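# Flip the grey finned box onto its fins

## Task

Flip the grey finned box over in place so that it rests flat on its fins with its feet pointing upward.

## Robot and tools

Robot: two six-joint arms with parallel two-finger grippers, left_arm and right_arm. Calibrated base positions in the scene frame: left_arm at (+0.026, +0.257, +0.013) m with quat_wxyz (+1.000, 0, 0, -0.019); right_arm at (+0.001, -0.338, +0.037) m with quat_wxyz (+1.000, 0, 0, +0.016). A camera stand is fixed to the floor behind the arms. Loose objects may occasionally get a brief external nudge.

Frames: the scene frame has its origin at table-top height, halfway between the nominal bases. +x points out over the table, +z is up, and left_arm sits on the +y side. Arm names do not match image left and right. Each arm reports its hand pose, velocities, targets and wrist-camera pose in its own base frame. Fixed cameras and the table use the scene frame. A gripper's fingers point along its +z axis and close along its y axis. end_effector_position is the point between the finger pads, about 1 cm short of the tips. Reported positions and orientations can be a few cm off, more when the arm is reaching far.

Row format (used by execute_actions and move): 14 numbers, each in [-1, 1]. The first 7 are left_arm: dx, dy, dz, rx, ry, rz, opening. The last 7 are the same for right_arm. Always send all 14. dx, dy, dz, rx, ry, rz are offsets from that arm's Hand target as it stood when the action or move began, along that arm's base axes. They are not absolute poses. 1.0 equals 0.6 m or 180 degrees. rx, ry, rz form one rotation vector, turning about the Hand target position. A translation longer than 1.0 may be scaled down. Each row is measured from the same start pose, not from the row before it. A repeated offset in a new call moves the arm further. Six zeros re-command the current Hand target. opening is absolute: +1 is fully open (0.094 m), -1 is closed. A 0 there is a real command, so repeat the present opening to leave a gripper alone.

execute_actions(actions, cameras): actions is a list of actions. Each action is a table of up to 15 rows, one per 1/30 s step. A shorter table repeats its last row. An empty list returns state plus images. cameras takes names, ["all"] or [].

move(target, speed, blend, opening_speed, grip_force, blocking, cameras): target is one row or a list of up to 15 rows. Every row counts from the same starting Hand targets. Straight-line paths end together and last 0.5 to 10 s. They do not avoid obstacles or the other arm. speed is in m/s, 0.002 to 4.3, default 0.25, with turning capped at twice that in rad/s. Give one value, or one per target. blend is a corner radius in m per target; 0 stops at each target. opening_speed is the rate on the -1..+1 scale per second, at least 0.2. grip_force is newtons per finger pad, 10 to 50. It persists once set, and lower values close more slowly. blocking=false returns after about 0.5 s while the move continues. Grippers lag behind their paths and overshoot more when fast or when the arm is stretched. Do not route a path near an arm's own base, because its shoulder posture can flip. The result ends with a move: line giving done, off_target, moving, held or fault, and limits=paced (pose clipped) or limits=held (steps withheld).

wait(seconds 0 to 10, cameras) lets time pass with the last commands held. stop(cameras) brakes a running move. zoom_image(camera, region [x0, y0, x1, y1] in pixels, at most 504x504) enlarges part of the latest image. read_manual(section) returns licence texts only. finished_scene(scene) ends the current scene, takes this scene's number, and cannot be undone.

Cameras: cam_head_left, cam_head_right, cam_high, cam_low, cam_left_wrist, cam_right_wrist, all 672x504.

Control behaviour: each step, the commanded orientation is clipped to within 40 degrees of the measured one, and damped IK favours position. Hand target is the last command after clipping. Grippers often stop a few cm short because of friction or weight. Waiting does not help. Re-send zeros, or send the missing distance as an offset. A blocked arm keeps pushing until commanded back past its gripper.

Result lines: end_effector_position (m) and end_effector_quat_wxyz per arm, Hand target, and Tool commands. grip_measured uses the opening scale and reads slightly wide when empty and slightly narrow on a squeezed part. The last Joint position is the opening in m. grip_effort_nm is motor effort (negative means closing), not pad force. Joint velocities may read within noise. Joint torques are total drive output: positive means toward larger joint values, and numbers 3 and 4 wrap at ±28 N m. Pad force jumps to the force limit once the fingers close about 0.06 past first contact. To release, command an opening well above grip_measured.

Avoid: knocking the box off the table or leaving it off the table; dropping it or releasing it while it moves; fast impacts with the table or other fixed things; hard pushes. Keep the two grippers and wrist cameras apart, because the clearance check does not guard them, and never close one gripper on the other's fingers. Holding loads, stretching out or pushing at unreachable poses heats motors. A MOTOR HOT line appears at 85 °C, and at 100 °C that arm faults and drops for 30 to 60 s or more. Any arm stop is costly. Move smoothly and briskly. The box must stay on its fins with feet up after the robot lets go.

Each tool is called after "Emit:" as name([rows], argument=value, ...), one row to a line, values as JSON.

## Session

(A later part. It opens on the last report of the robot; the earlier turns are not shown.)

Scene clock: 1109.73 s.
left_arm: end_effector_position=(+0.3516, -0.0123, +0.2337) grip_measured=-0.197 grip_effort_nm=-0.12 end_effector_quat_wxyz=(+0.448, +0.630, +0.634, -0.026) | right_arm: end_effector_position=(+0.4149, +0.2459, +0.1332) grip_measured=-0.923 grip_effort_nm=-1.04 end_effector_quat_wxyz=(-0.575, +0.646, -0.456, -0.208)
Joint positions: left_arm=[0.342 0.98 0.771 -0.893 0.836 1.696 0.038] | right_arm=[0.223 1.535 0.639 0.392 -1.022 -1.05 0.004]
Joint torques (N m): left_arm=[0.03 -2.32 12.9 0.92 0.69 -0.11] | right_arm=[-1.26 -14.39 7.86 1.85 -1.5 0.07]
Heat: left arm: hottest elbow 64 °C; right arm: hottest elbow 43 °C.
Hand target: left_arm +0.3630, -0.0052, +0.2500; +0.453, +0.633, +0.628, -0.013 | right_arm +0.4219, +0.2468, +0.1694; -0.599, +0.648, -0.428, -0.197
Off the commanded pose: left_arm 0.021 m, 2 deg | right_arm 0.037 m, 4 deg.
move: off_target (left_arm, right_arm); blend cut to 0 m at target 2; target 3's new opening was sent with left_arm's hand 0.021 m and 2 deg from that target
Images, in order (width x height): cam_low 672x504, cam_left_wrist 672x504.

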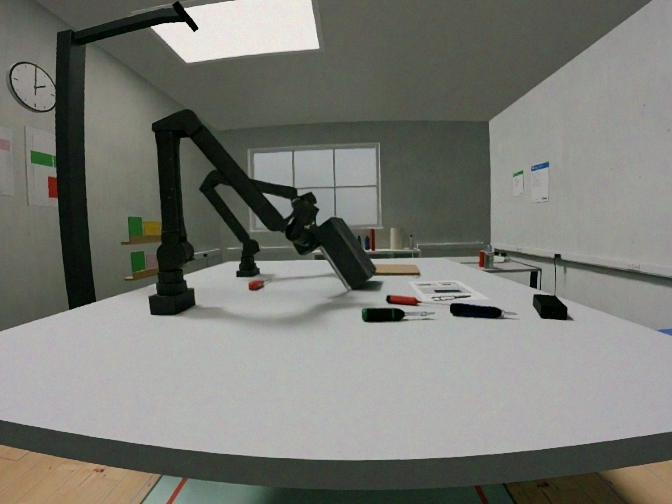

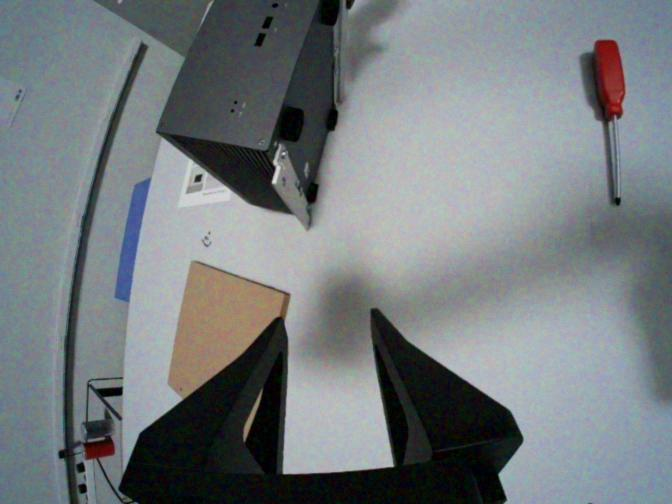

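Emit:
zoom_image(camera="cam_left_wrist", region=[240, 60, 400, 240])

Scaled by 2.800 from the camera's 672x504 image, which has a finer 960x720 frame.

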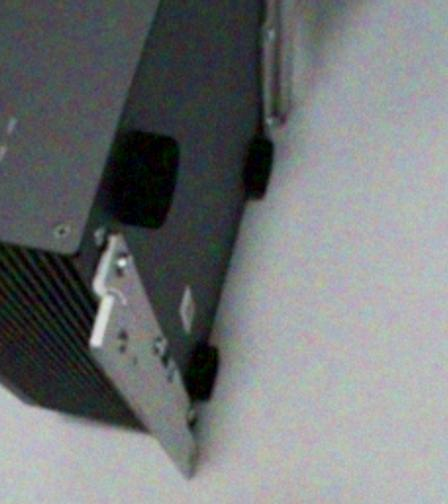

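Emit:
move(target=[0.1733,-0.083,-0.10,-0.0801,-0.0035,-0.1652,-0.2,0,0,0,0,0,0,-1], speed=0.08, cameras=["cam_left_wrist"])

Emit:
zoom_image(camera="cam_left_wrist", region=[230, 150, 480, 400])

Scene clock: 1260.47 s.
left_arm: end_effector_position=(+0.4515, -0.0546, +0.1842) grip_measured=-0.197 grip_effort_nm=-0.12 end_effector_quat_wxyz=(+0.514, +0.680, +0.488, -0.187) | right_arm: end_effector_position=(+0.4149, +0.2459, +0.1332) grip_measured=-0.923 grip_effort_nm=-1.04 end_effector_quat_wxyz=(-0.575, +0.646, -0.456, -0.208)
Joint positions: left_arm=[0.239 1.542 1.042 -0.988 1.157 2.081 0.038] | right_arm=[0.223 1.535 0.639 0.392 -1.022 -1.05 0.004]
Joint torques (N m): left_arm=[-1.55 -9.05 10.99 1.01 0.82 -0.11] | right_arm=[-1.26 -13.86 7.91 1.65 -1.5 0.07]
Heat: left arm: hottest elbow 64 °C; right arm: hottest elbow 44 °C.
Hand target: left_arm +0.4670, -0.0549, +0.1899; +0.513, +0.711, +0.436, -0.203 | right_arm +0.4219, +0.2468, +0.1694; -0.599, +0.648, -0.428, -0.197
Off the commanded pose: left_arm 0.017 m, 7 deg | right_arm 0.037 m, 4 deg.
joint sent to its limit (left arm) — joint 6 (wrist roll), upper limit. The joint targets are off in orientation, not in position.
move: off_target (left_arm, right_arm)
Images, in order (width x height): cam_left_wrist 672x504.

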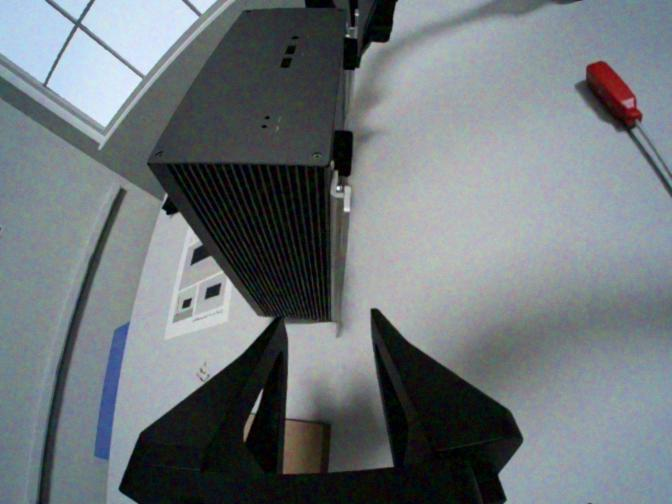

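Scaled by 2.016 from the camera's 672x504 image, which has a finer 960x720 frame.

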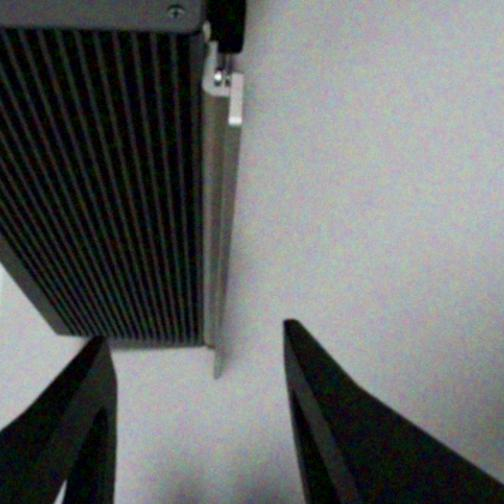

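Emit:
move(target=[0.0067,-0.058,-0.0267,0,0,0,-0.2,0,0,0,0,0,0,-1], speed=0.05, cameras=["cam_left_wrist"])

Emit:
zoom_image(camera="cam_left_wrist", region=[230, 150, 480, 400])

Scene clock: 1317.63 s.
left_arm: end_effector_position=(+0.4555, -0.0884, +0.1696) grip_measured=-0.197 grip_effort_nm=-0.12 end_effector_quat_wxyz=(+0.509, +0.698, +0.460, -0.207) | right_arm: end_effector_position=(+0.4149, +0.2459, +0.1332) grip_measured=-0.923 grip_effort_nm=-1.04 end_effector_quat_wxyz=(-0.575, +0.646, -0.456, -0.208)
Joint positions: left_arm=[0.161 1.586 1.048 -0.948 1.162 2.081 0.038] | right_arm=[0.223 1.535 0.639 0.392 -1.022 -1.05 0.004]
Joint torques (N m): left_arm=[-1.49 -9.35 10.78 1.1 0.83 -0.11] | right_arm=[-1.14 -13.8 8.03 1.83 -1.45 0.07]
Heat: left arm: hottest elbow 65 °C; right arm: hottest elbow 44 °C.
Hand target: left_arm +0.4709, -0.0896, +0.1737; +0.513, +0.711, +0.436, -0.203 | right_arm +0.4219, +0.2468, +0.1694; -0.599, +0.648, -0.428, -0.197
Off the commanded pose: left_arm 0.016 m, 3 deg | right_arm 0.037 m, 4 deg.
joint sent to its limit (left arm) — joint 6 (wrist roll), upper limit. The joint targets still meet the commanded pose.
move: off_target (left_arm, right_arm)
Images, in order (width x height): cam_left_wrist 672x504.

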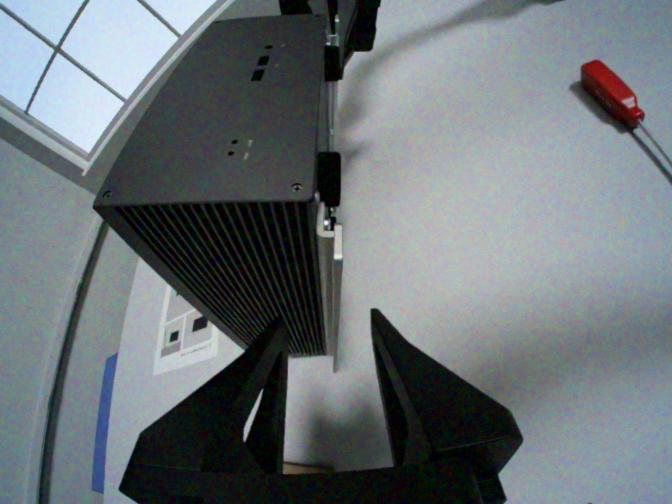

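Scaled by 2.016 from the camera's 672x504 image, which has a finer 960x720 frame.

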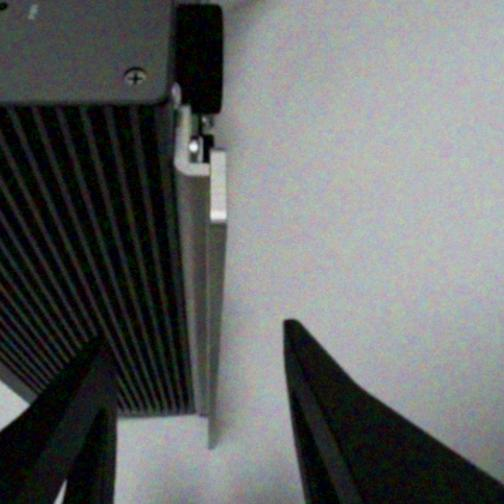

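Emit:
move(target=[0.0,-0.034,-0.0183,0,0,0,-0.2,0,0,0,0,0,0,-1], speed=0.03, cameras=["cam_left_wrist"])

Emit:
zoom_image(camera="cam_left_wrist", region=[230, 200, 430, 400])

Scene clock: 1325.90 s.
left_arm: end_effector_position=(+0.4617, -0.1069, +0.1650) grip_measured=-0.197 grip_effort_nm=-0.12 end_effector_quat_wxyz=(+0.513, +0.711, +0.437, -0.201) | right_arm: end_effector_position=(+0.4149, +0.2459, +0.1332) grip_measured=-0.923 grip_effort_nm=-1.04 end_effector_quat_wxyz=(-0.575, +0.646, -0.456, -0.208)
Joint positions: left_arm=[0.117 1.6 1.048 -0.88 1.162 2.066 0.038] | right_arm=[0.223 1.535 0.639 0.392 -1.022 -1.05 0.004]
Joint torques (N m): left_arm=[-1.49 -9.64 9.46 1.11 0.79 -0.38] | right_arm=[-1.55 -13.39 7.87 1.62 -1.49 0.08]
Heat: left arm: hottest elbow 65 °C; right arm: hottest elbow 44 °C.
Hand target: left_arm +0.4710, -0.1100, +0.1630; +0.513, +0.711, +0.436, -0.203 | right_arm +0.4219, +0.2468, +0.1694; -0.599, +0.648, -0.428, -0.197
Off the commanded pose: left_arm 0.010 m, 0 deg | right_arm 0.037 m, 4 deg.
move: off_target (right_arm)
Images, in order (width x height): cam_left_wrist 672x504.

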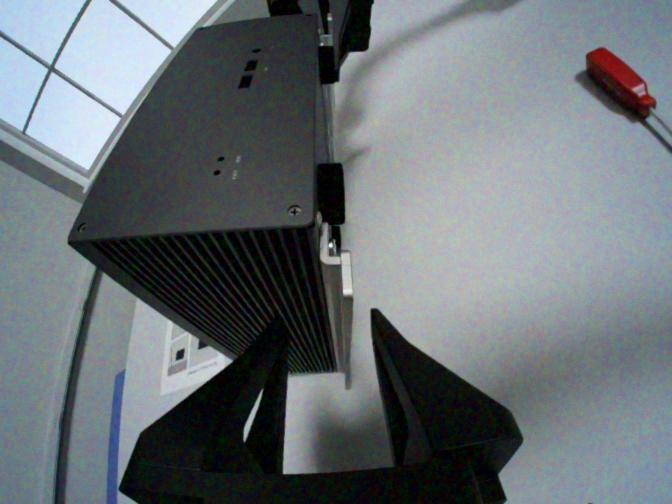

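Scaled by 2.520 from the camera's 672x504 image, which has a finer 960x720 frame.

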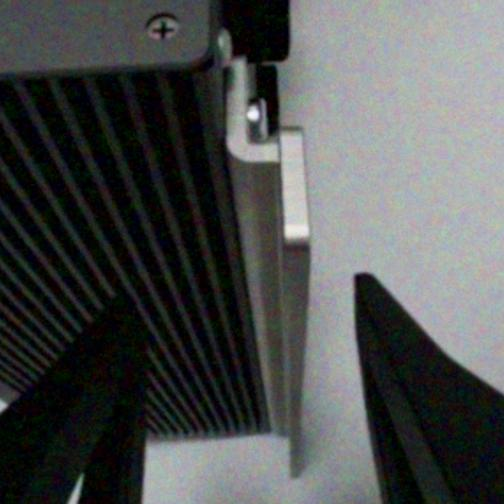

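Emit:
move([
  [-0.0097,0.001,-0.0065,0,0,0,-0.2,0,0,0,0,0,0,-1],
  [-0.0075,-0.0115,-0.0118,0,0,0,-0.2,0,0,0,0,0,0,-1],
], speed=0.03, cameras=["cam_left_wrist"])

Emit:
zoom_image(camera="cam_left_wrist", region=[230, 200, 430, 400])

Scene clock: 1364.90 s.
left_arm: end_effector_position=(+0.4662, -0.1131, +0.1644) grip_measured=-0.197 grip_effort_nm=-0.12 end_effector_quat_wxyz=(+0.517, +0.713, +0.431, -0.194) | right_arm: end_effector_position=(+0.4149, +0.2459, +0.1332) grip_measured=-0.923 grip_effort_nm=-1.04 end_effector_quat_wxyz=(-0.575, +0.646, -0.456, -0.208)
Joint positions: left_arm=[0.102 1.6 1.043 -0.823 1.162 2.031 0.038] | right_arm=[0.223 1.535 0.639 0.392 -1.022 -1.05 0.004]
Joint torques (N m): left_arm=[-1.49 -10.11 7.5 1.35 0.7 -0.36] | right_arm=[-1.03 -13.86 7.86 1.59 -1.48 0.1]
Heat: left arm: hottest elbow 62 °C; right arm: hottest elbow 44 °C.
Hand target: left_arm +0.4665, -0.1169, +0.1559; +0.513, +0.711, +0.436, -0.203 | right_arm +0.4219, +0.2468, +0.1694; -0.599, +0.648, -0.428, -0.197
Off the commanded pose: left_arm 0.009 m, 1 deg | right_arm 0.037 m, 4 deg.
move: off_target (right_arm)
Images, in order (width x height): cam_left_wrist 672x504.

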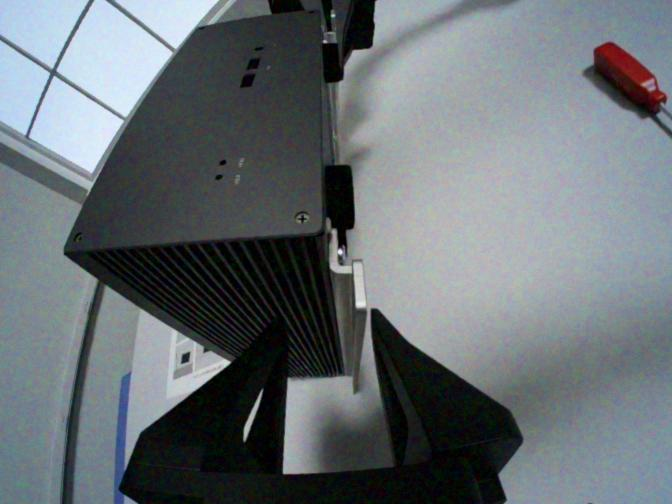

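Scaled by 2.520 from the camera's 672x504 image, which has a finer 960x720 frame.

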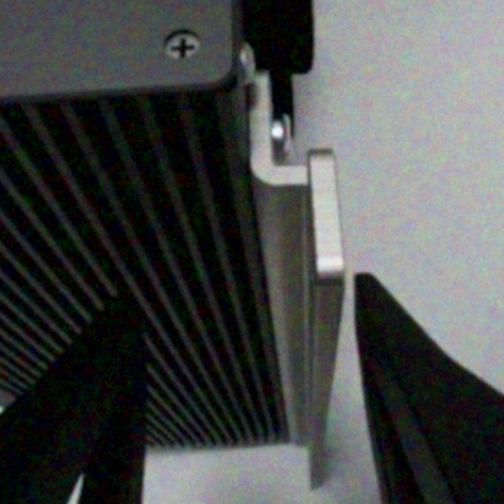

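Emit:
move(target=[-0.0192,0,-0.0083,0,0,0,-0.2,0,0,0,0,0,0,-1], speed=0.03, cameras=["cam_left_wrist"])

Emit:
zoom_image(camera="cam_left_wrist", region=[230, 200, 430, 400])

Scene clock: 1374.50 s.
left_arm: end_effector_position=(+0.4552, -0.1142, +0.1516) grip_measured=-0.197 grip_effort_nm=-0.12 end_effector_quat_wxyz=(+0.513, +0.710, +0.437, -0.203) | right_arm: end_effector_position=(+0.4149, +0.2459, +0.1332) grip_measured=-0.923 grip_effort_nm=-1.04 end_effector_quat_wxyz=(-0.575, +0.646, -0.456, -0.208)
Joint positions: left_arm=[0.102 1.6 1.005 -0.807 1.162 2.03 0.038] | right_arm=[0.223 1.535 0.639 0.392 -1.022 -1.05 0.004]
Joint torques (N m): left_arm=[-1.26 -11.22 7.25 1.26 0.72 -0.32] | right_arm=[-0.85 -14.51 7.91 1.83 -1.49 0.04]
Heat: left arm: hottest elbow 61 °C; right arm: hottest elbow 44 °C.
Hand target: left_arm +0.4550, -0.1169, +0.1509; +0.513, +0.711, +0.436, -0.203 | right_arm +0.4219, +0.2468, +0.1694; -0.599, +0.648, -0.428, -0.197
Off the commanded pose: left_arm 0.003 m, 0 deg | right_arm 0.037 m, 4 deg.
move: off_target (right_arm)
Images, in order (width x height): cam_left_wrist 672x504.

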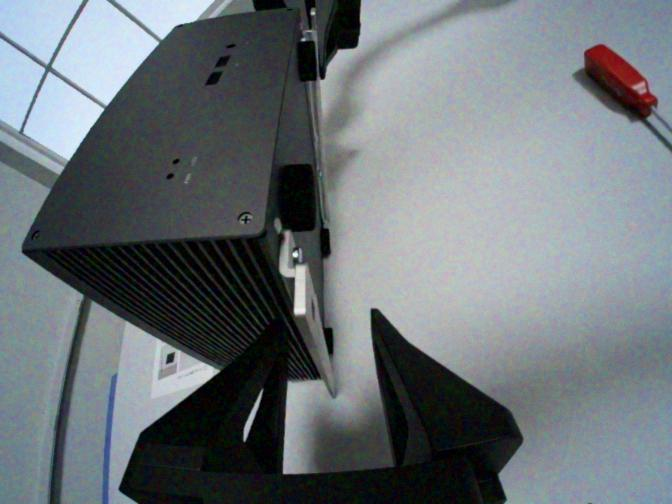

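Scaled by 2.520 from the camera's 672x504 image, which has a finer 960x720 frame.

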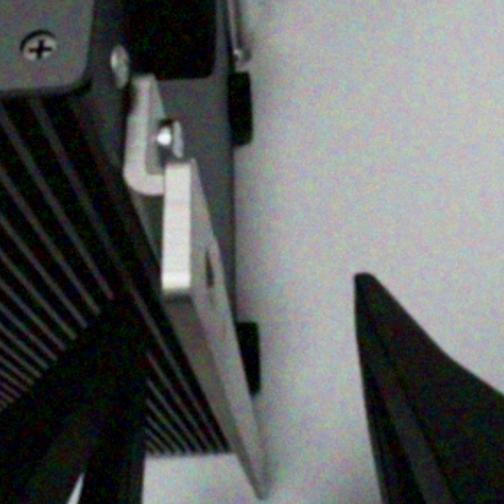

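Emit:
move(target=[0.0035,0,0.011,0,0,0,-0.2,0,0,0,0,0,0,-1], speed=0.03, cameras=["cam_left_wrist"])

Emit:
zoom_image(camera="cam_left_wrist", region=[230, 200, 430, 400])

Scene clock: 1384.87 s.
left_arm: end_effector_position=(+0.4552, -0.1142, +0.1516) grip_measured=-0.197 grip_effort_nm=-0.12 end_effector_quat_wxyz=(+0.513, +0.710, +0.437, -0.203) | right_arm: end_effector_position=(+0.4149, +0.2459, +0.1332) grip_measured=-0.923 grip_effort_nm=-1.04 end_effector_quat_wxyz=(-0.575, +0.646, -0.456, -0.208)
Joint positions: left_arm=[0.102 1.6 1.005 -0.807 1.162 2.03 0.038] | right_arm=[0.223 1.535 0.639 0.392 -1.022 -1.05 0.004]
Joint torques (N m): left_arm=[-1.26 -11.69 8.31 0.53 0.71 -0.34] | right_arm=[-1.26 -13.68 7.92 1.69 -1.48 0.08]
Heat: left arm: hottest elbow 60 °C; right arm: hottest elbow 44 °C.
Hand target: left_arm +0.4571, -0.1169, +0.1575; +0.513, +0.711, +0.436, -0.203 | right_arm +0.4219, +0.2468, +0.1694; -0.599, +0.648, -0.428, -0.197
Off the commanded pose: left_arm 0.007 m, 0 deg | right_arm 0.037 m, 4 deg.
move: off_target (right_arm)
Images, in order (width x height): cam_left_wrist 672x504.

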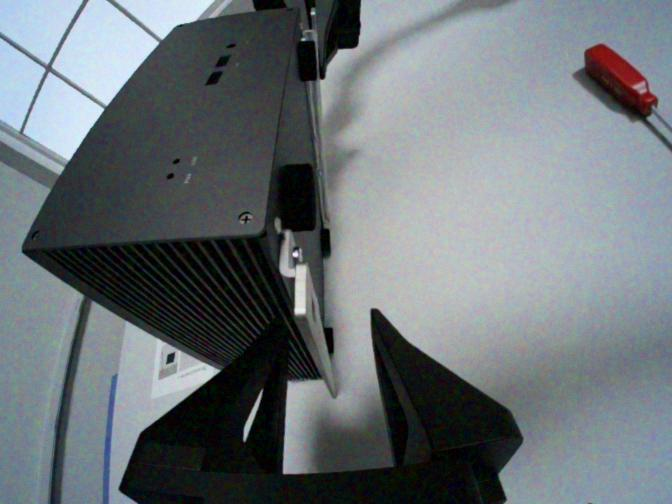

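Scaled by 2.520 from the camera's 672x504 image, which has a finer 960x720 frame.

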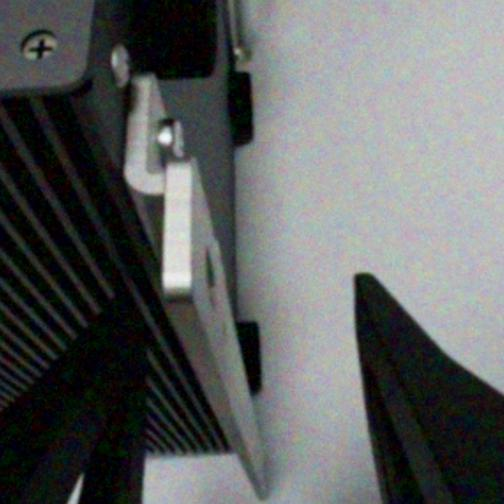

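Emit:
move(target=[0.005,0,0.01,0,0,0,-0.2,0,0,0,0,0,0,-1], speed=0.03)

Scene clock: 1389.60 s.
left_arm: end_effector_position=(+0.4534, -0.1144, +0.1514) grip_measured=-0.197 grip_effort_nm=-0.12 end_effector_quat_wxyz=(+0.510, +0.709, +0.440, -0.208) | right_arm: end_effector_position=(+0.4149, +0.2459, +0.1332) grip_measured=-0.923 grip_effort_nm=-1.04 end_effector_quat_wxyz=(-0.575, +0.646, -0.456, -0.208)
Joint positions: left_arm=[0.102 1.6 1.005 -0.82 1.162 2.03 0.038] | right_arm=[0.223 1.535 0.639 0.392 -1.022 -1.05 0.004]
Joint torques (N m): left_arm=[-1.32 -11.87 9.48 0.35 0.72 -0.35] | right_arm=[-0.91 -14.56 7.83 1.65 -1.47 0.05]
Heat: left arm: hottest elbow 60 °C; right arm: hottest elbow 44 °C.
Hand target: left_arm +0.4601, -0.1169, +0.1635; +0.513, +0.711, +0.436, -0.203 | right_arm +0.4219, +0.2468, +0.1694; -0.599, +0.648, -0.428, -0.197
Off the commanded pose: left_arm 0.014 m, 1 deg | right_arm 0.037 m, 4 deg.
move: off_target (left_arm, right_arm)

Emit:
move(target=[0.004,0,0.007,0,0,0,-0.2,0,0,0,0,0,0,-1], speed=0.03)

Scene clock: 1396.30 s.
left_arm: end_effector_position=(+0.4518, -0.1146, +0.1511) grip_measured=-0.197 grip_effort_nm=-0.12 end_effector_quat_wxyz=(+0.508, +0.707, +0.443, -0.212) | right_arm: end_effector_position=(+0.4149, +0.2459, +0.1332) grip_measured=-0.923 grip_effort_nm=-1.04 end_effector_quat_wxyz=(-0.575, +0.646, -0.456, -0.208)
Joint positions: left_arm=[0.102 1.6 1.005 -0.831 1.162 2.03 0.038] | right_arm=[0.223 1.535 0.639 0.392 -1.022 -1.05 0.004]
Joint torques (N m): left_arm=[-1.49 -11.93 10.33 0.38 0.73 -0.37] | right_arm=[-0.56 -13.74 7.84 1.84 -1.5 0.08]
Heat: left arm: hottest elbow 60 °C; right arm: hottest elbow 44 °C.
Hand target: left_arm +0.4625, -0.1169, +0.1677; +0.513, +0.711, +0.436, -0.203 | right_arm +0.4219, +0.2468, +0.1694; -0.599, +0.648, -0.428, -0.197
Off the commanded pose: left_arm 0.020 m, 2 deg | right_arm 0.037 m, 4 deg.
move: off_target (left_arm, right_arm)

Emit:
move(target=[0.002,0,0.006,0,0,0,-0.2,0,0,0,0,0,0,-1], speed=0.03, cameras=["cam_left_wrist"])

Emit:
zoom_image(camera="cam_left_wrist", region=[230, 200, 430, 400])

Scene clock: 1403.10 s.
left_arm: end_effector_position=(+0.4525, -0.1145, +0.1530) grip_measured=-0.197 grip_effort_nm=-0.12 end_effector_quat_wxyz=(+0.508, +0.707, +0.444, -0.214) | right_arm: end_effector_position=(+0.4149, +0.2459, +0.1332) grip_measured=-0.923 grip_effort_nm=-1.04 end_effector_quat_wxyz=(-0.575, +0.646, -0.456, -0.208)
Joint positions: left_arm=[0.102 1.6 1.011 -0.841 1.162 2.029 0.038] | right_arm=[0.223 1.535 0.639 0.392 -1.022 -1.05 0.004]
Joint torques (N m): left_arm=[-1.49 -12.34 10.54 0.58 0.72 -0.37] | right_arm=[-1.49 -13.8 7.97 1.76 -1.48 0.02]
Heat: left arm: hottest elbow 60 °C; right arm: hottest elbow 44 °C.
Hand target: left_arm +0.4637, -0.1169, +0.1713; +0.513, +0.711, +0.436, -0.203 | right_arm +0.4219, +0.2468, +0.1694; -0.599, +0.648, -0.428, -0.197
Off the commanded pose: left_arm 0.022 m, 2 deg | right_arm 0.037 m, 4 deg.
move: off_target (left_arm, right_arm)
Images, in order (width x height): cam_left_wrist 672x504.

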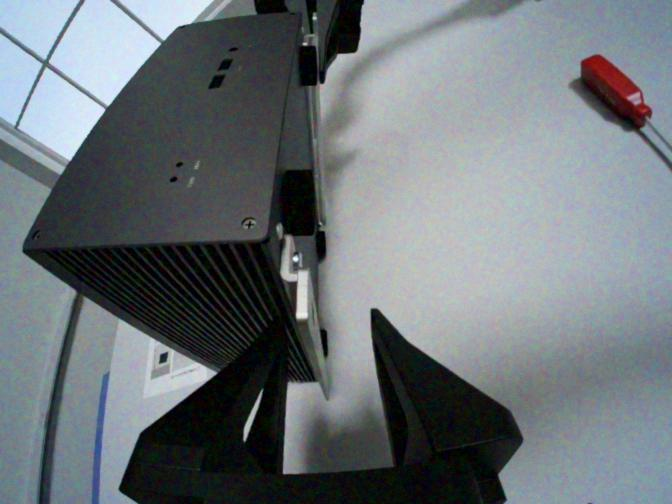

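Scaled by 2.520 from the camera's 672x504 image, which has a finer 960x720 frame.

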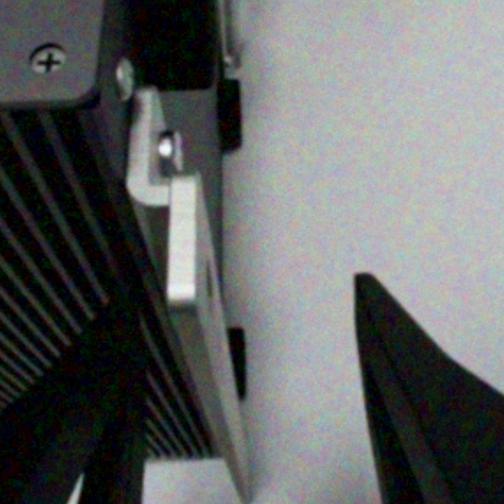

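Emit:
move(target=[0.004,0,0.008,0,0,0,-0.2,0,0,0,0,0,0,-1], speed=0.03, cameras=["cam_left_wrist"])

Emit:
zoom_image(camera="cam_left_wrist", region=[230, 200, 430, 400])

Scene clock: 1408.67 s.
left_arm: end_effector_position=(+0.4551, -0.1142, +0.1575) grip_measured=-0.197 grip_effort_nm=-0.12 end_effector_quat_wxyz=(+0.508, +0.707, +0.444, -0.214) | right_arm: end_effector_position=(+0.4149, +0.2459, +0.1332) grip_measured=-0.923 grip_effort_nm=-1.04 end_effector_quat_wxyz=(-0.575, +0.646, -0.456, -0.208)
Joint positions: left_arm=[0.102 1.599 1.024 -0.854 1.162 2.028 0.038] | right_arm=[0.223 1.535 0.639 0.392 -1.022 -1.05 0.004]
Joint torques (N m): left_arm=[-1.55 -12.22 10.63 0.39 0.73 -0.37] | right_arm=[-1.08 -13.68 7.91 1.72 -1.48 0.07]
Heat: left arm: hottest elbow 60 °C; right arm: hottest elbow 44 °C.
Hand target: left_arm +0.4661, -0.1169, +0.1761; +0.513, +0.711, +0.436, -0.203 | right_arm +0.4219, +0.2468, +0.1694; -0.599, +0.648, -0.428, -0.197
Off the commanded pose: left_arm 0.022 m, 2 deg | right_arm 0.037 m, 4 deg.
move: off_target (left_arm, right_arm)
Images, in order (width x height): cam_left_wrist 672x504.

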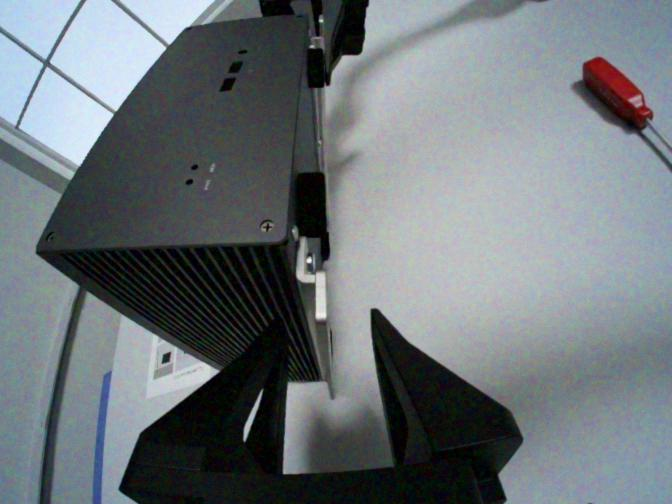

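Scaled by 2.520 from the camera's 672x504 image, which has a finer 960x720 frame.

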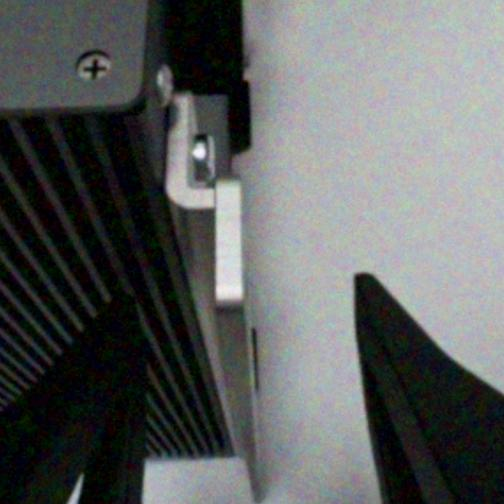

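Emit:
move(target=[0.005,0.0085,0.003,0,0,0,-0.2,0,0,0,0,0,0,-1], speed=0.03, cameras=["cam_left_wrist"])

Emit:
zoom_image(camera="cam_left_wrist", region=[230, 200, 430, 400])

Scene clock: 1428.83 s.
left_arm: end_effector_position=(+0.4566, -0.1141, +0.1630) grip_measured=-0.197 grip_effort_nm=-0.12 end_effector_quat_wxyz=(+0.505, +0.705, +0.448, -0.219) | right_arm: end_effector_position=(+0.4149, +0.2459, +0.1332) grip_measured=-0.923 grip_effort_nm=-1.04 end_effector_quat_wxyz=(-0.575, +0.646, -0.456, -0.208)
Joint positions: left_arm=[0.102 1.599 1.042 -0.887 1.162 2.029 0.038] | right_arm=[0.223 1.535 0.639 0.392 -1.022 -1.05 0.004]
Joint torques (N m): left_arm=[-0.5 -11.63 10.73 0.47 0.77 -0.13] | right_arm=[-1.55 -14.04 7.8 1.62 -1.46 0.02]
Heat: left arm: hottest elbow 58 °C; right arm: hottest elbow 44 °C.
Hand target: left_arm +0.4691, -0.1118, +0.1779; +0.513, +0.711, +0.436, -0.203 | right_arm +0.4219, +0.2468, +0.1694; -0.599, +0.648, -0.428, -0.197
Off the commanded pose: left_arm 0.020 m, 3 deg | right_arm 0.037 m, 4 deg.
move: off_target (left_arm, right_arm)
Images, in order (width x height): cam_left_wrist 672x504.

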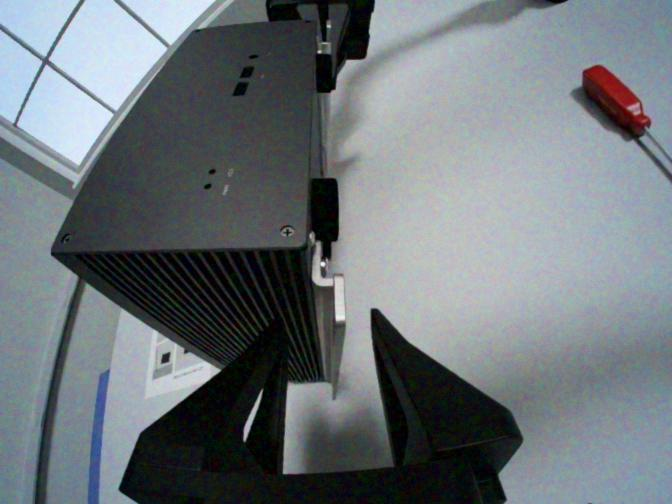

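Scaled by 2.520 from the camera's 672x504 image, which has a finer 960x720 frame.

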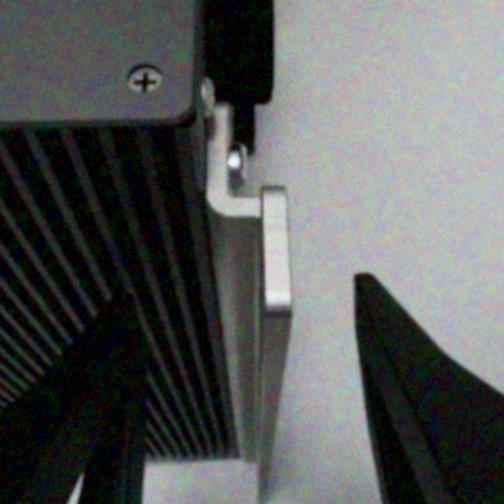

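Emit:
move(target=[-0.006,0.006,-0.004,0,0,0,-0.2,0,0,0,0,0,0,-1], speed=0.03, cameras=["cam_left_wrist"])

Emit:
zoom_image(camera="cam_left_wrist", region=[230, 200, 430, 400])

Scene clock: 1443.80 s.
left_arm: end_effector_position=(+0.4550, -0.1131, +0.1627) grip_measured=-0.197 grip_effort_nm=-0.12 end_effector_quat_wxyz=(+0.505, +0.707, +0.444, -0.218) | right_arm: end_effector_position=(+0.4149, +0.2459, +0.1332) grip_measured=-0.923 grip_effort_nm=-1.04 end_effector_quat_wxyz=(-0.575, +0.646, -0.456, -0.208)
Joint positions: left_arm=[0.105 1.599 1.042 -0.901 1.162 2.051 0.038] | right_arm=[0.223 1.535 0.639 0.392 -1.022 -1.05 0.004]
Joint torques (N m): left_arm=[-0.09 -11.63 10.14 0.35 0.82 -0.1] | right_arm=[-1.32 -14.21 7.8 1.65 -1.5 0.08]
Heat: left arm: hottest elbow 58 °C; right arm: hottest elbow 44 °C.
Hand target: left_arm +0.4655, -0.1083, +0.1755; +0.513, +0.711, +0.436, -0.203 | right_arm +0.4219, +0.2468, +0.1694; -0.599, +0.648, -0.428, -0.197
Off the commanded pose: left_arm 0.017 m, 2 deg | right_arm 0.037 m, 4 deg.
move: off_target (left_arm, right_arm)
Images, in order (width x height): cam_left_wrist 672x504.

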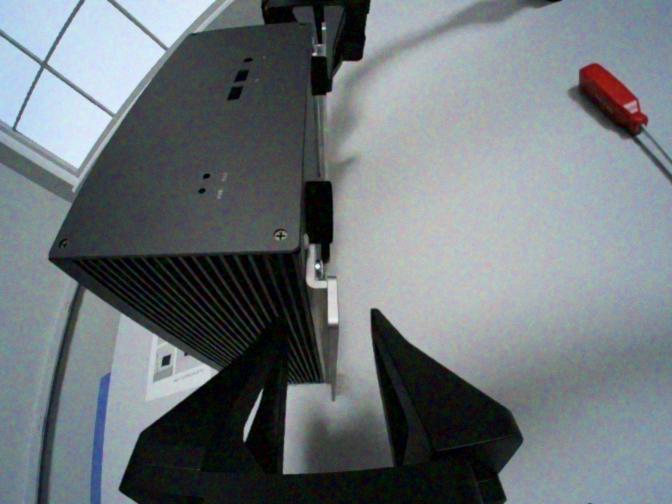

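Scaled by 2.520 from the camera's 672x504 image, which has a finer 960x720 frame.

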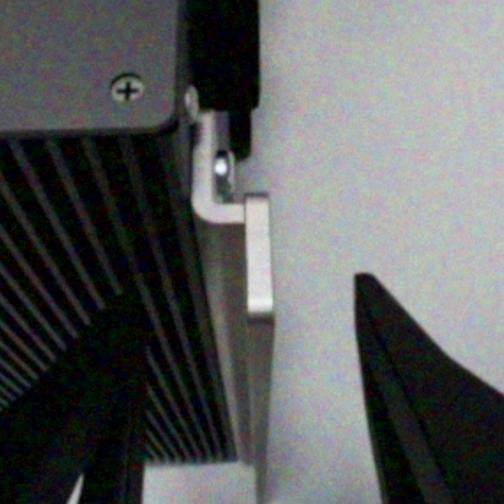

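Emit:
move(target=[0,0,0,0,0,0,-1,0,0,0,0,0,0,-1], speed=0.03, opening_speed=0.35, cameras=["cam_left_wrist"])

Emit:
zoom_image(camera="cam_left_wrist", region=[230, 200, 430, 400])

Scene clock: 1451.33 s.
left_arm: end_effector_position=(+0.4551, -0.1134, +0.1639) grip_measured=-0.831 grip_effort_nm=-1.00 end_effector_quat_wxyz=(+0.509, +0.709, +0.438, -0.216) | right_arm: end_effector_position=(+0.4145, +0.2460, +0.1345) grip_measured=-0.923 grip_effort_nm=-1.04 end_effector_quat_wxyz=(-0.575, +0.646, -0.456, -0.208)
Joint positions: left_arm=[0.105 1.599 1.042 -0.901 1.169 2.064 0.008] | right_arm=[0.223 1.532 0.639 0.389 -1.024 -1.049 0.004]
Joint torques (N m): left_arm=[-0.03 -11.63 10.11 0.32 0.55 -0.25] | right_arm=[-1.38 -13.63 7.88 1.83 -1.47 0.02]
Heat: left arm: hottest elbow 58 °C; right arm: hottest elbow 44 °C.
Hand target: left_arm +0.4655, -0.1083, +0.1755; +0.513, +0.711, +0.436, -0.203 | right_arm +0.4220, +0.2468, +0.1695; -0.599, +0.648, -0.428, -0.197
Off the commanded pose: left_arm 0.016 m, 2 deg | right_arm 0.036 m, 4 deg.
move: off_target (left_arm, right_arm)
Images, in order (width x height): cam_left_wrist 672x504.

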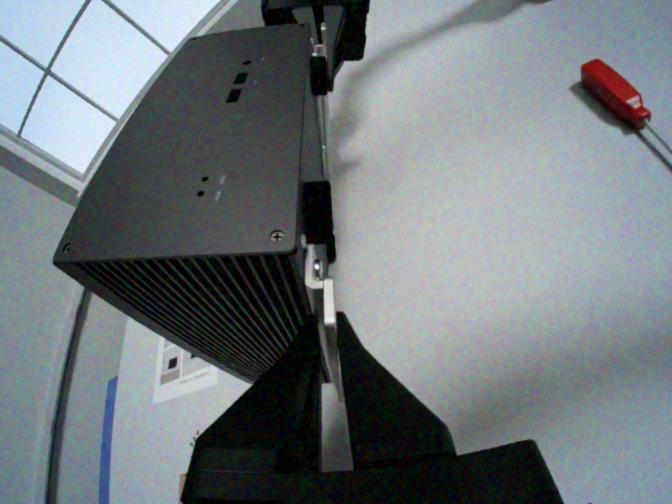

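Scaled by 2.520 from the camera's 672x504 image, which has a finer 960x720 frame.

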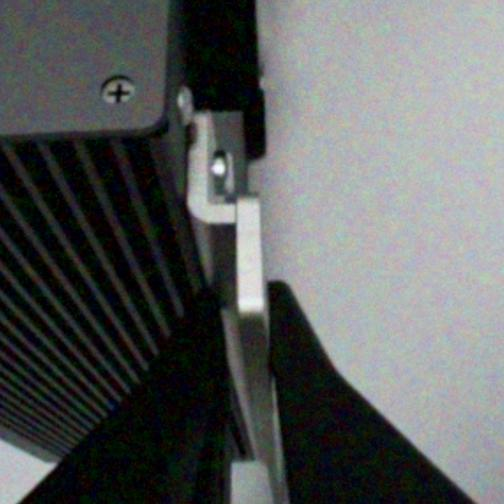

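Emit:
move(target=[0,0,0,0,0,0,-0.6,0,0,0,0,0,0,-1], speed=0.03, opening_speed=0.35)

Emit:
move(target=[-0.001,0.0095,0.003,0,0,0,-0.6,0,0,0,0,0,0,-1], speed=0.03, cameras=["cam_left_wrist"])

Emit:
zoom_image(camera="cam_left_wrist", region=[230, 200, 430, 400])

Scene clock: 1457.57 s.
left_arm: end_effector_position=(+0.4551, -0.1133, +0.1637) grip_measured=-0.604 grip_effort_nm=0.17 end_effector_quat_wxyz=(+0.509, +0.709, +0.439, -0.215) | right_arm: end_effector_position=(+0.4140, +0.2460, +0.1341) grip_measured=-0.922 grip_effort_nm=-1.04 end_effector_quat_wxyz=(-0.575, +0.646, -0.456, -0.210)
Joint positions: left_arm=[0.105 1.599 1.042 -0.901 1.167 2.064 0.019] | right_arm=[0.223 1.532 0.639 0.386 -1.025 -1.049 0.004]
Joint torques (N m): left_arm=[-0.09 -11.63 10.11 0.32 0.62 -0.25] | right_arm=[-0.73 -13.27 7.73 1.98 -1.35 0.07]
Heat: left arm: hottest elbow 59 °C; right arm: hottest elbow 44 °C.
Hand target: left_arm +0.4655, -0.1083, +0.1754; +0.513, +0.711, +0.436, -0.203 | right_arm +0.4219, +0.2469, +0.1694; -0.599, +0.648, -0.428, -0.197
Off the commanded pose: left_arm 0.016 m, 2 deg | right_arm 0.036 m, 5 deg.
move: off_target (left_arm, right_arm)

Scene clock: 1458.53 s.
left_arm: end_effector_position=(+0.4517, -0.1084, +0.1633) grip_measured=-0.603 grip_effort_nm=0.17 end_effector_quat_wxyz=(+0.506, +0.705, +0.445, -0.221) | right_arm: end_effector_position=(+0.4140, +0.2460, +0.1341) grip_measured=-0.922 grip_effort_nm=-1.04 end_effector_quat_wxyz=(-0.575, +0.646, -0.456, -0.210)
Joint positions: left_arm=[0.117 1.599 1.042 -0.934 1.167 2.08 0.019] | right_arm=[0.223 1.532 0.639 0.386 -1.025 -1.049 0.004]
Joint torques (N m): left_arm=[0.09 -11.46 10.66 0.36 0.65 -0.1] | right_arm=[-1.55 -14.27 7.91 1.96 -1.39 0.09]
Heat: left arm: hottest elbow 59 °C; right arm: hottest elbow 44 °C.
Hand target: left_arm +0.4649, -0.1025, +0.1772; +0.513, +0.711, +0.436, -0.203 | right_arm +0.4219, +0.2469, +0.1694; -0.599, +0.648, -0.428, -0.197
Off the commanded pose: left_arm 0.020 m, 3 deg | right_arm 0.036 m, 5 deg.
joint sent to its limit (left arm) — joint 6 (wrist roll), upper limit. The joint targets still meet the commanded pose.
move: off_target (left_arm, right_arm)
Images, in order (width x height): cam_left_wrist 672x504.

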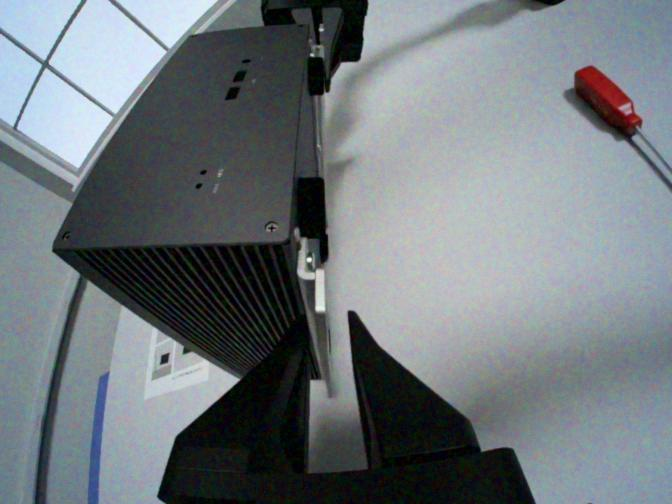

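Scaled by 2.520 from the camera's 672x504 image, which has a finer 960x720 frame.

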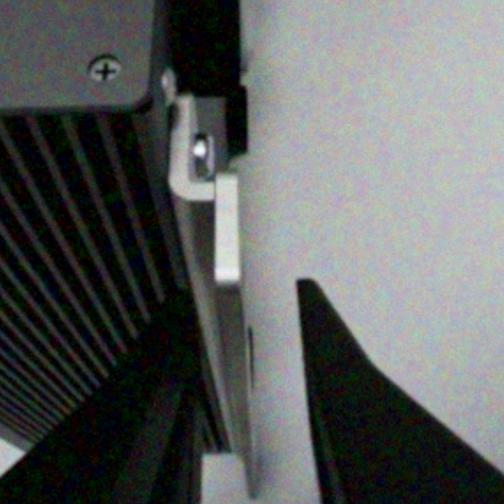

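Emit:
move(target=[0,0,0,0,0,0,-1,0,0,0,0,0,0,-1], speed=0.03, opening_speed=0.35, cameras=["cam_left_wrist","cam_low"])

Emit:
zoom_image(camera="cam_left_wrist", region=[230, 200, 430, 400])

Scene clock: 1467.77 s.
left_arm: end_effector_position=(+0.4530, -0.1084, +0.1648) grip_measured=-0.932 grip_effort_nm=-0.97 end_effector_quat_wxyz=(+0.508, +0.708, +0.440, -0.217) | right_arm: end_effector_position=(+0.4144, +0.2458, +0.1348) grip_measured=-0.922 grip_effort_nm=-1.04 end_effector_quat_wxyz=(-0.575, +0.645, -0.458, -0.209)
Joint positions: left_arm=[0.117 1.599 1.046 -0.934 1.169 2.092 0.003] | right_arm=[0.223 1.53 0.639 0.386 -1.022 -1.046 0.004]
Joint torques (N m): left_arm=[0.03 -11.52 10.37 0.24 0.59 -0.25] | right_arm=[-1.2 -13.45 7.99 1.92 -1.5 0.04]
Heat: left arm: hottest elbow 59 °C; right arm: hottest elbow 44 °C.
Hand target: left_arm +0.4648, -0.1026, +0.1771; +0.513, +0.711, +0.436, -0.203 | right_arm +0.4219, +0.2469, +0.1694; -0.599, +0.648, -0.428, -0.197
Off the commanded pose: left_arm 0.018 m, 2 deg | right_arm 0.035 m, 5 deg.
joint sent to its limit (left arm) — joint 6 (wrist roll), upper limit. The joint targets still meet the commanded pose.
move: off_target (left_arm, right_arm)
Images, in order (width x height): cam_low 672x504, cam_left_wrist 672x504.

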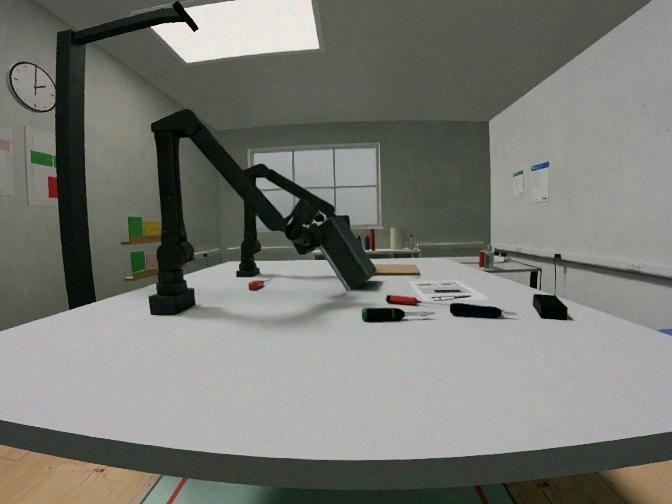

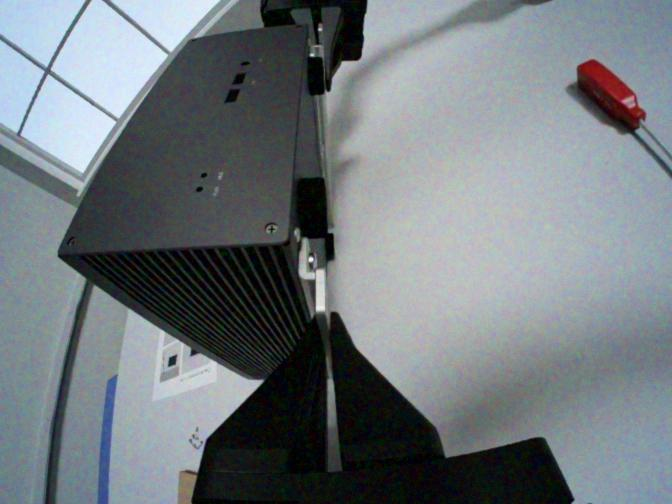

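Scaled by 2.520 from the camera's 672x504 image, which has a finer 960x720 frame.

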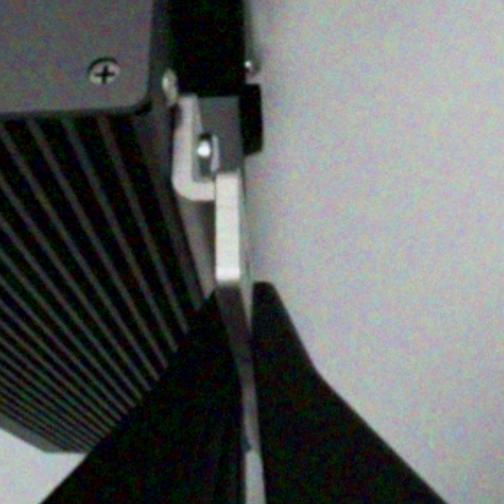

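Emit:
move(target=[-0.0203,-0.0215,0.005,0,0,0.0333,-1,0.0183,-0.0247,0,0,0,0.0333,-1], speed=0.03, cameras=["cam_low","cam_high"])

Scene clock: 1491.70 s.
left_arm: end_effector_position=(+0.4453, -0.1214, +0.1700) grip_measured=-0.937 grip_effort_nm=-1.01 end_effector_quat_wxyz=(+0.518, +0.691, +0.466, -0.191) | right_arm: end_effector_position=(+0.4191, +0.2311, +0.1381) grip_measured=-0.921 grip_effort_nm=-1.04 end_effector_quat_wxyz=(-0.563, +0.660, -0.433, -0.244)
Joint positions: left_arm=[0.085 1.497 0.929 -0.656 1.143 1.817 0.003] | right_arm=[0.166 1.551 0.71 0.188 -1.154 -1.191 0.004]
Joint torques (N m): left_arm=[0.21 -11.4 8.58 2.07 0.29 -0.63] | right_arm=[-1.49 -11.75 9.44 1.47 -2.02 -0.31]
Heat: left arm: hottest elbow 58 °C; right arm: hottest elbow 44 °C.
Hand target: left_arm +0.4527, -0.1155, +0.1802; +0.523, +0.688, +0.472, -0.176 | right_arm +0.4328, +0.2321, +0.1694; -0.587, +0.669, -0.393, -0.228
Off the commanded pose: left_arm 0.014 m, 2 deg | right_arm 0.034 m, 6 deg.
move: off_target (left_arm, right_arm)
Images, in order (width x height): cam_high 672x504, cam_low 672x504.

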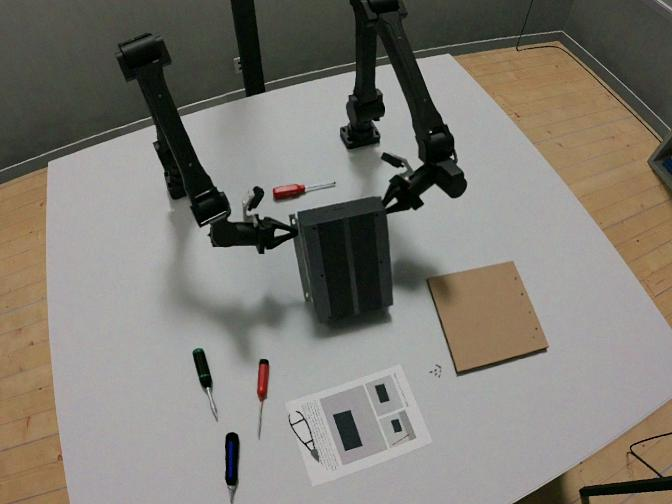

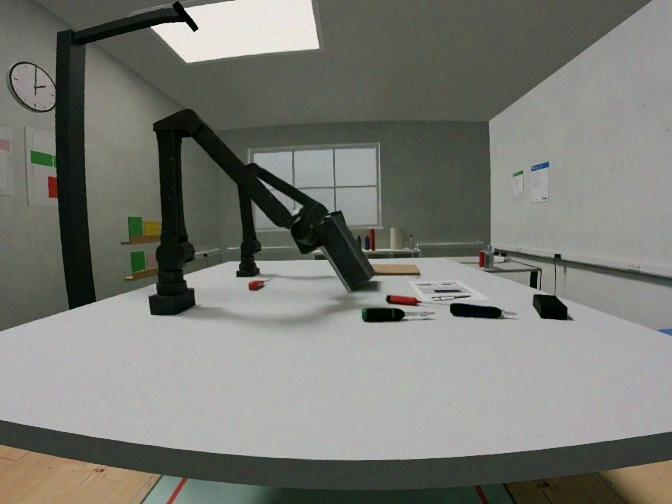

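Emit:
move(target=[-0.0192,-0.0392,0.006,0,0,0.0333,-1,0.0195,-0.0403,0.004,0,0,0.0333,-1], speed=0.03, cameras=["cam_low","cam_high"])

Scene clock: 1502.37 s.
left_arm: end_effector_position=(+0.4318, -0.1420, +0.1734) grip_measured=-0.938 grip_effort_nm=-1.01 end_effector_quat_wxyz=(+0.524, +0.665, +0.506, -0.167) | right_arm: end_effector_position=(+0.4297, +0.2101, +0.1402) grip_measured=-0.920 grip_effort_nm=-1.04 end_effector_quat_wxyz=(-0.550, +0.679, -0.398, -0.280)
Joint positions: left_arm=[0.024 1.383 0.791 -0.349 1.061 1.488 0.003] | right_arm=[0.1 1.609 0.852 -0.244 -1.283 -1.551 0.004]
Joint torques (N m): left_arm=[-0.56 -9.41 8.99 2.67 -0.17 -0.55] | right_arm=[-1.85 -13.1 9.61 0.92 -2.15 -0.44]
Heat: left arm: hottest elbow 58 °C; right arm: hottest elbow 44 °C.
Hand target: left_arm +0.4412, -0.1390, +0.1837; +0.531, +0.662, +0.508, -0.148 | right_arm +0.4446, +0.2079, +0.1717; -0.575, +0.689, -0.358, -0.259
Off the commanded pose: left_arm 0.014 m, 2 deg | right_arm 0.035 m, 6 deg.
move: off_target (left_arm, right_arm)
Images, in order (width x height): cam_high 672x504, cam_low 672x504.

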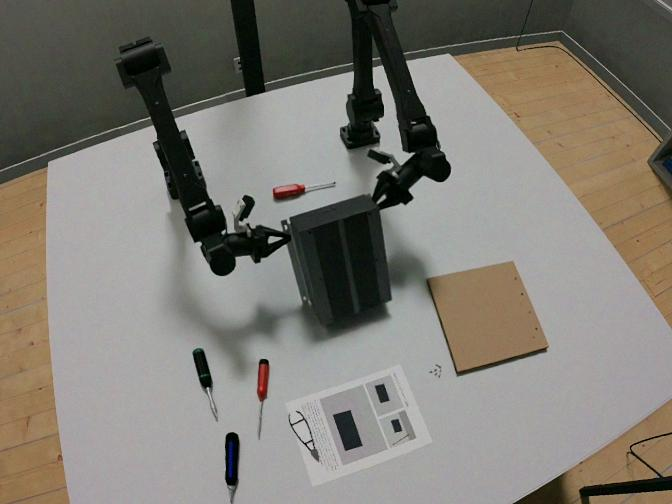

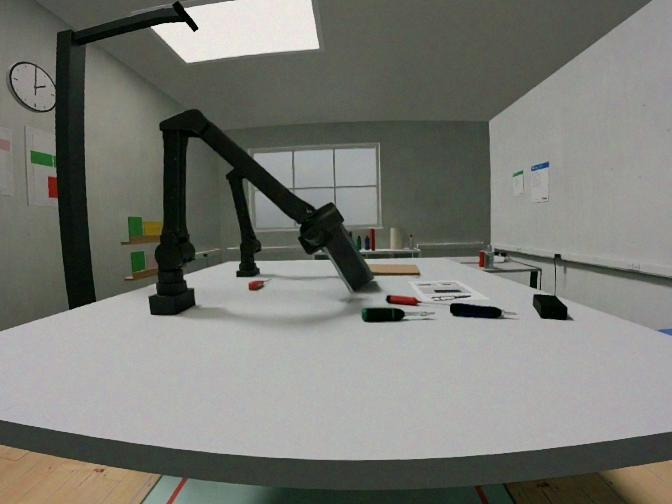

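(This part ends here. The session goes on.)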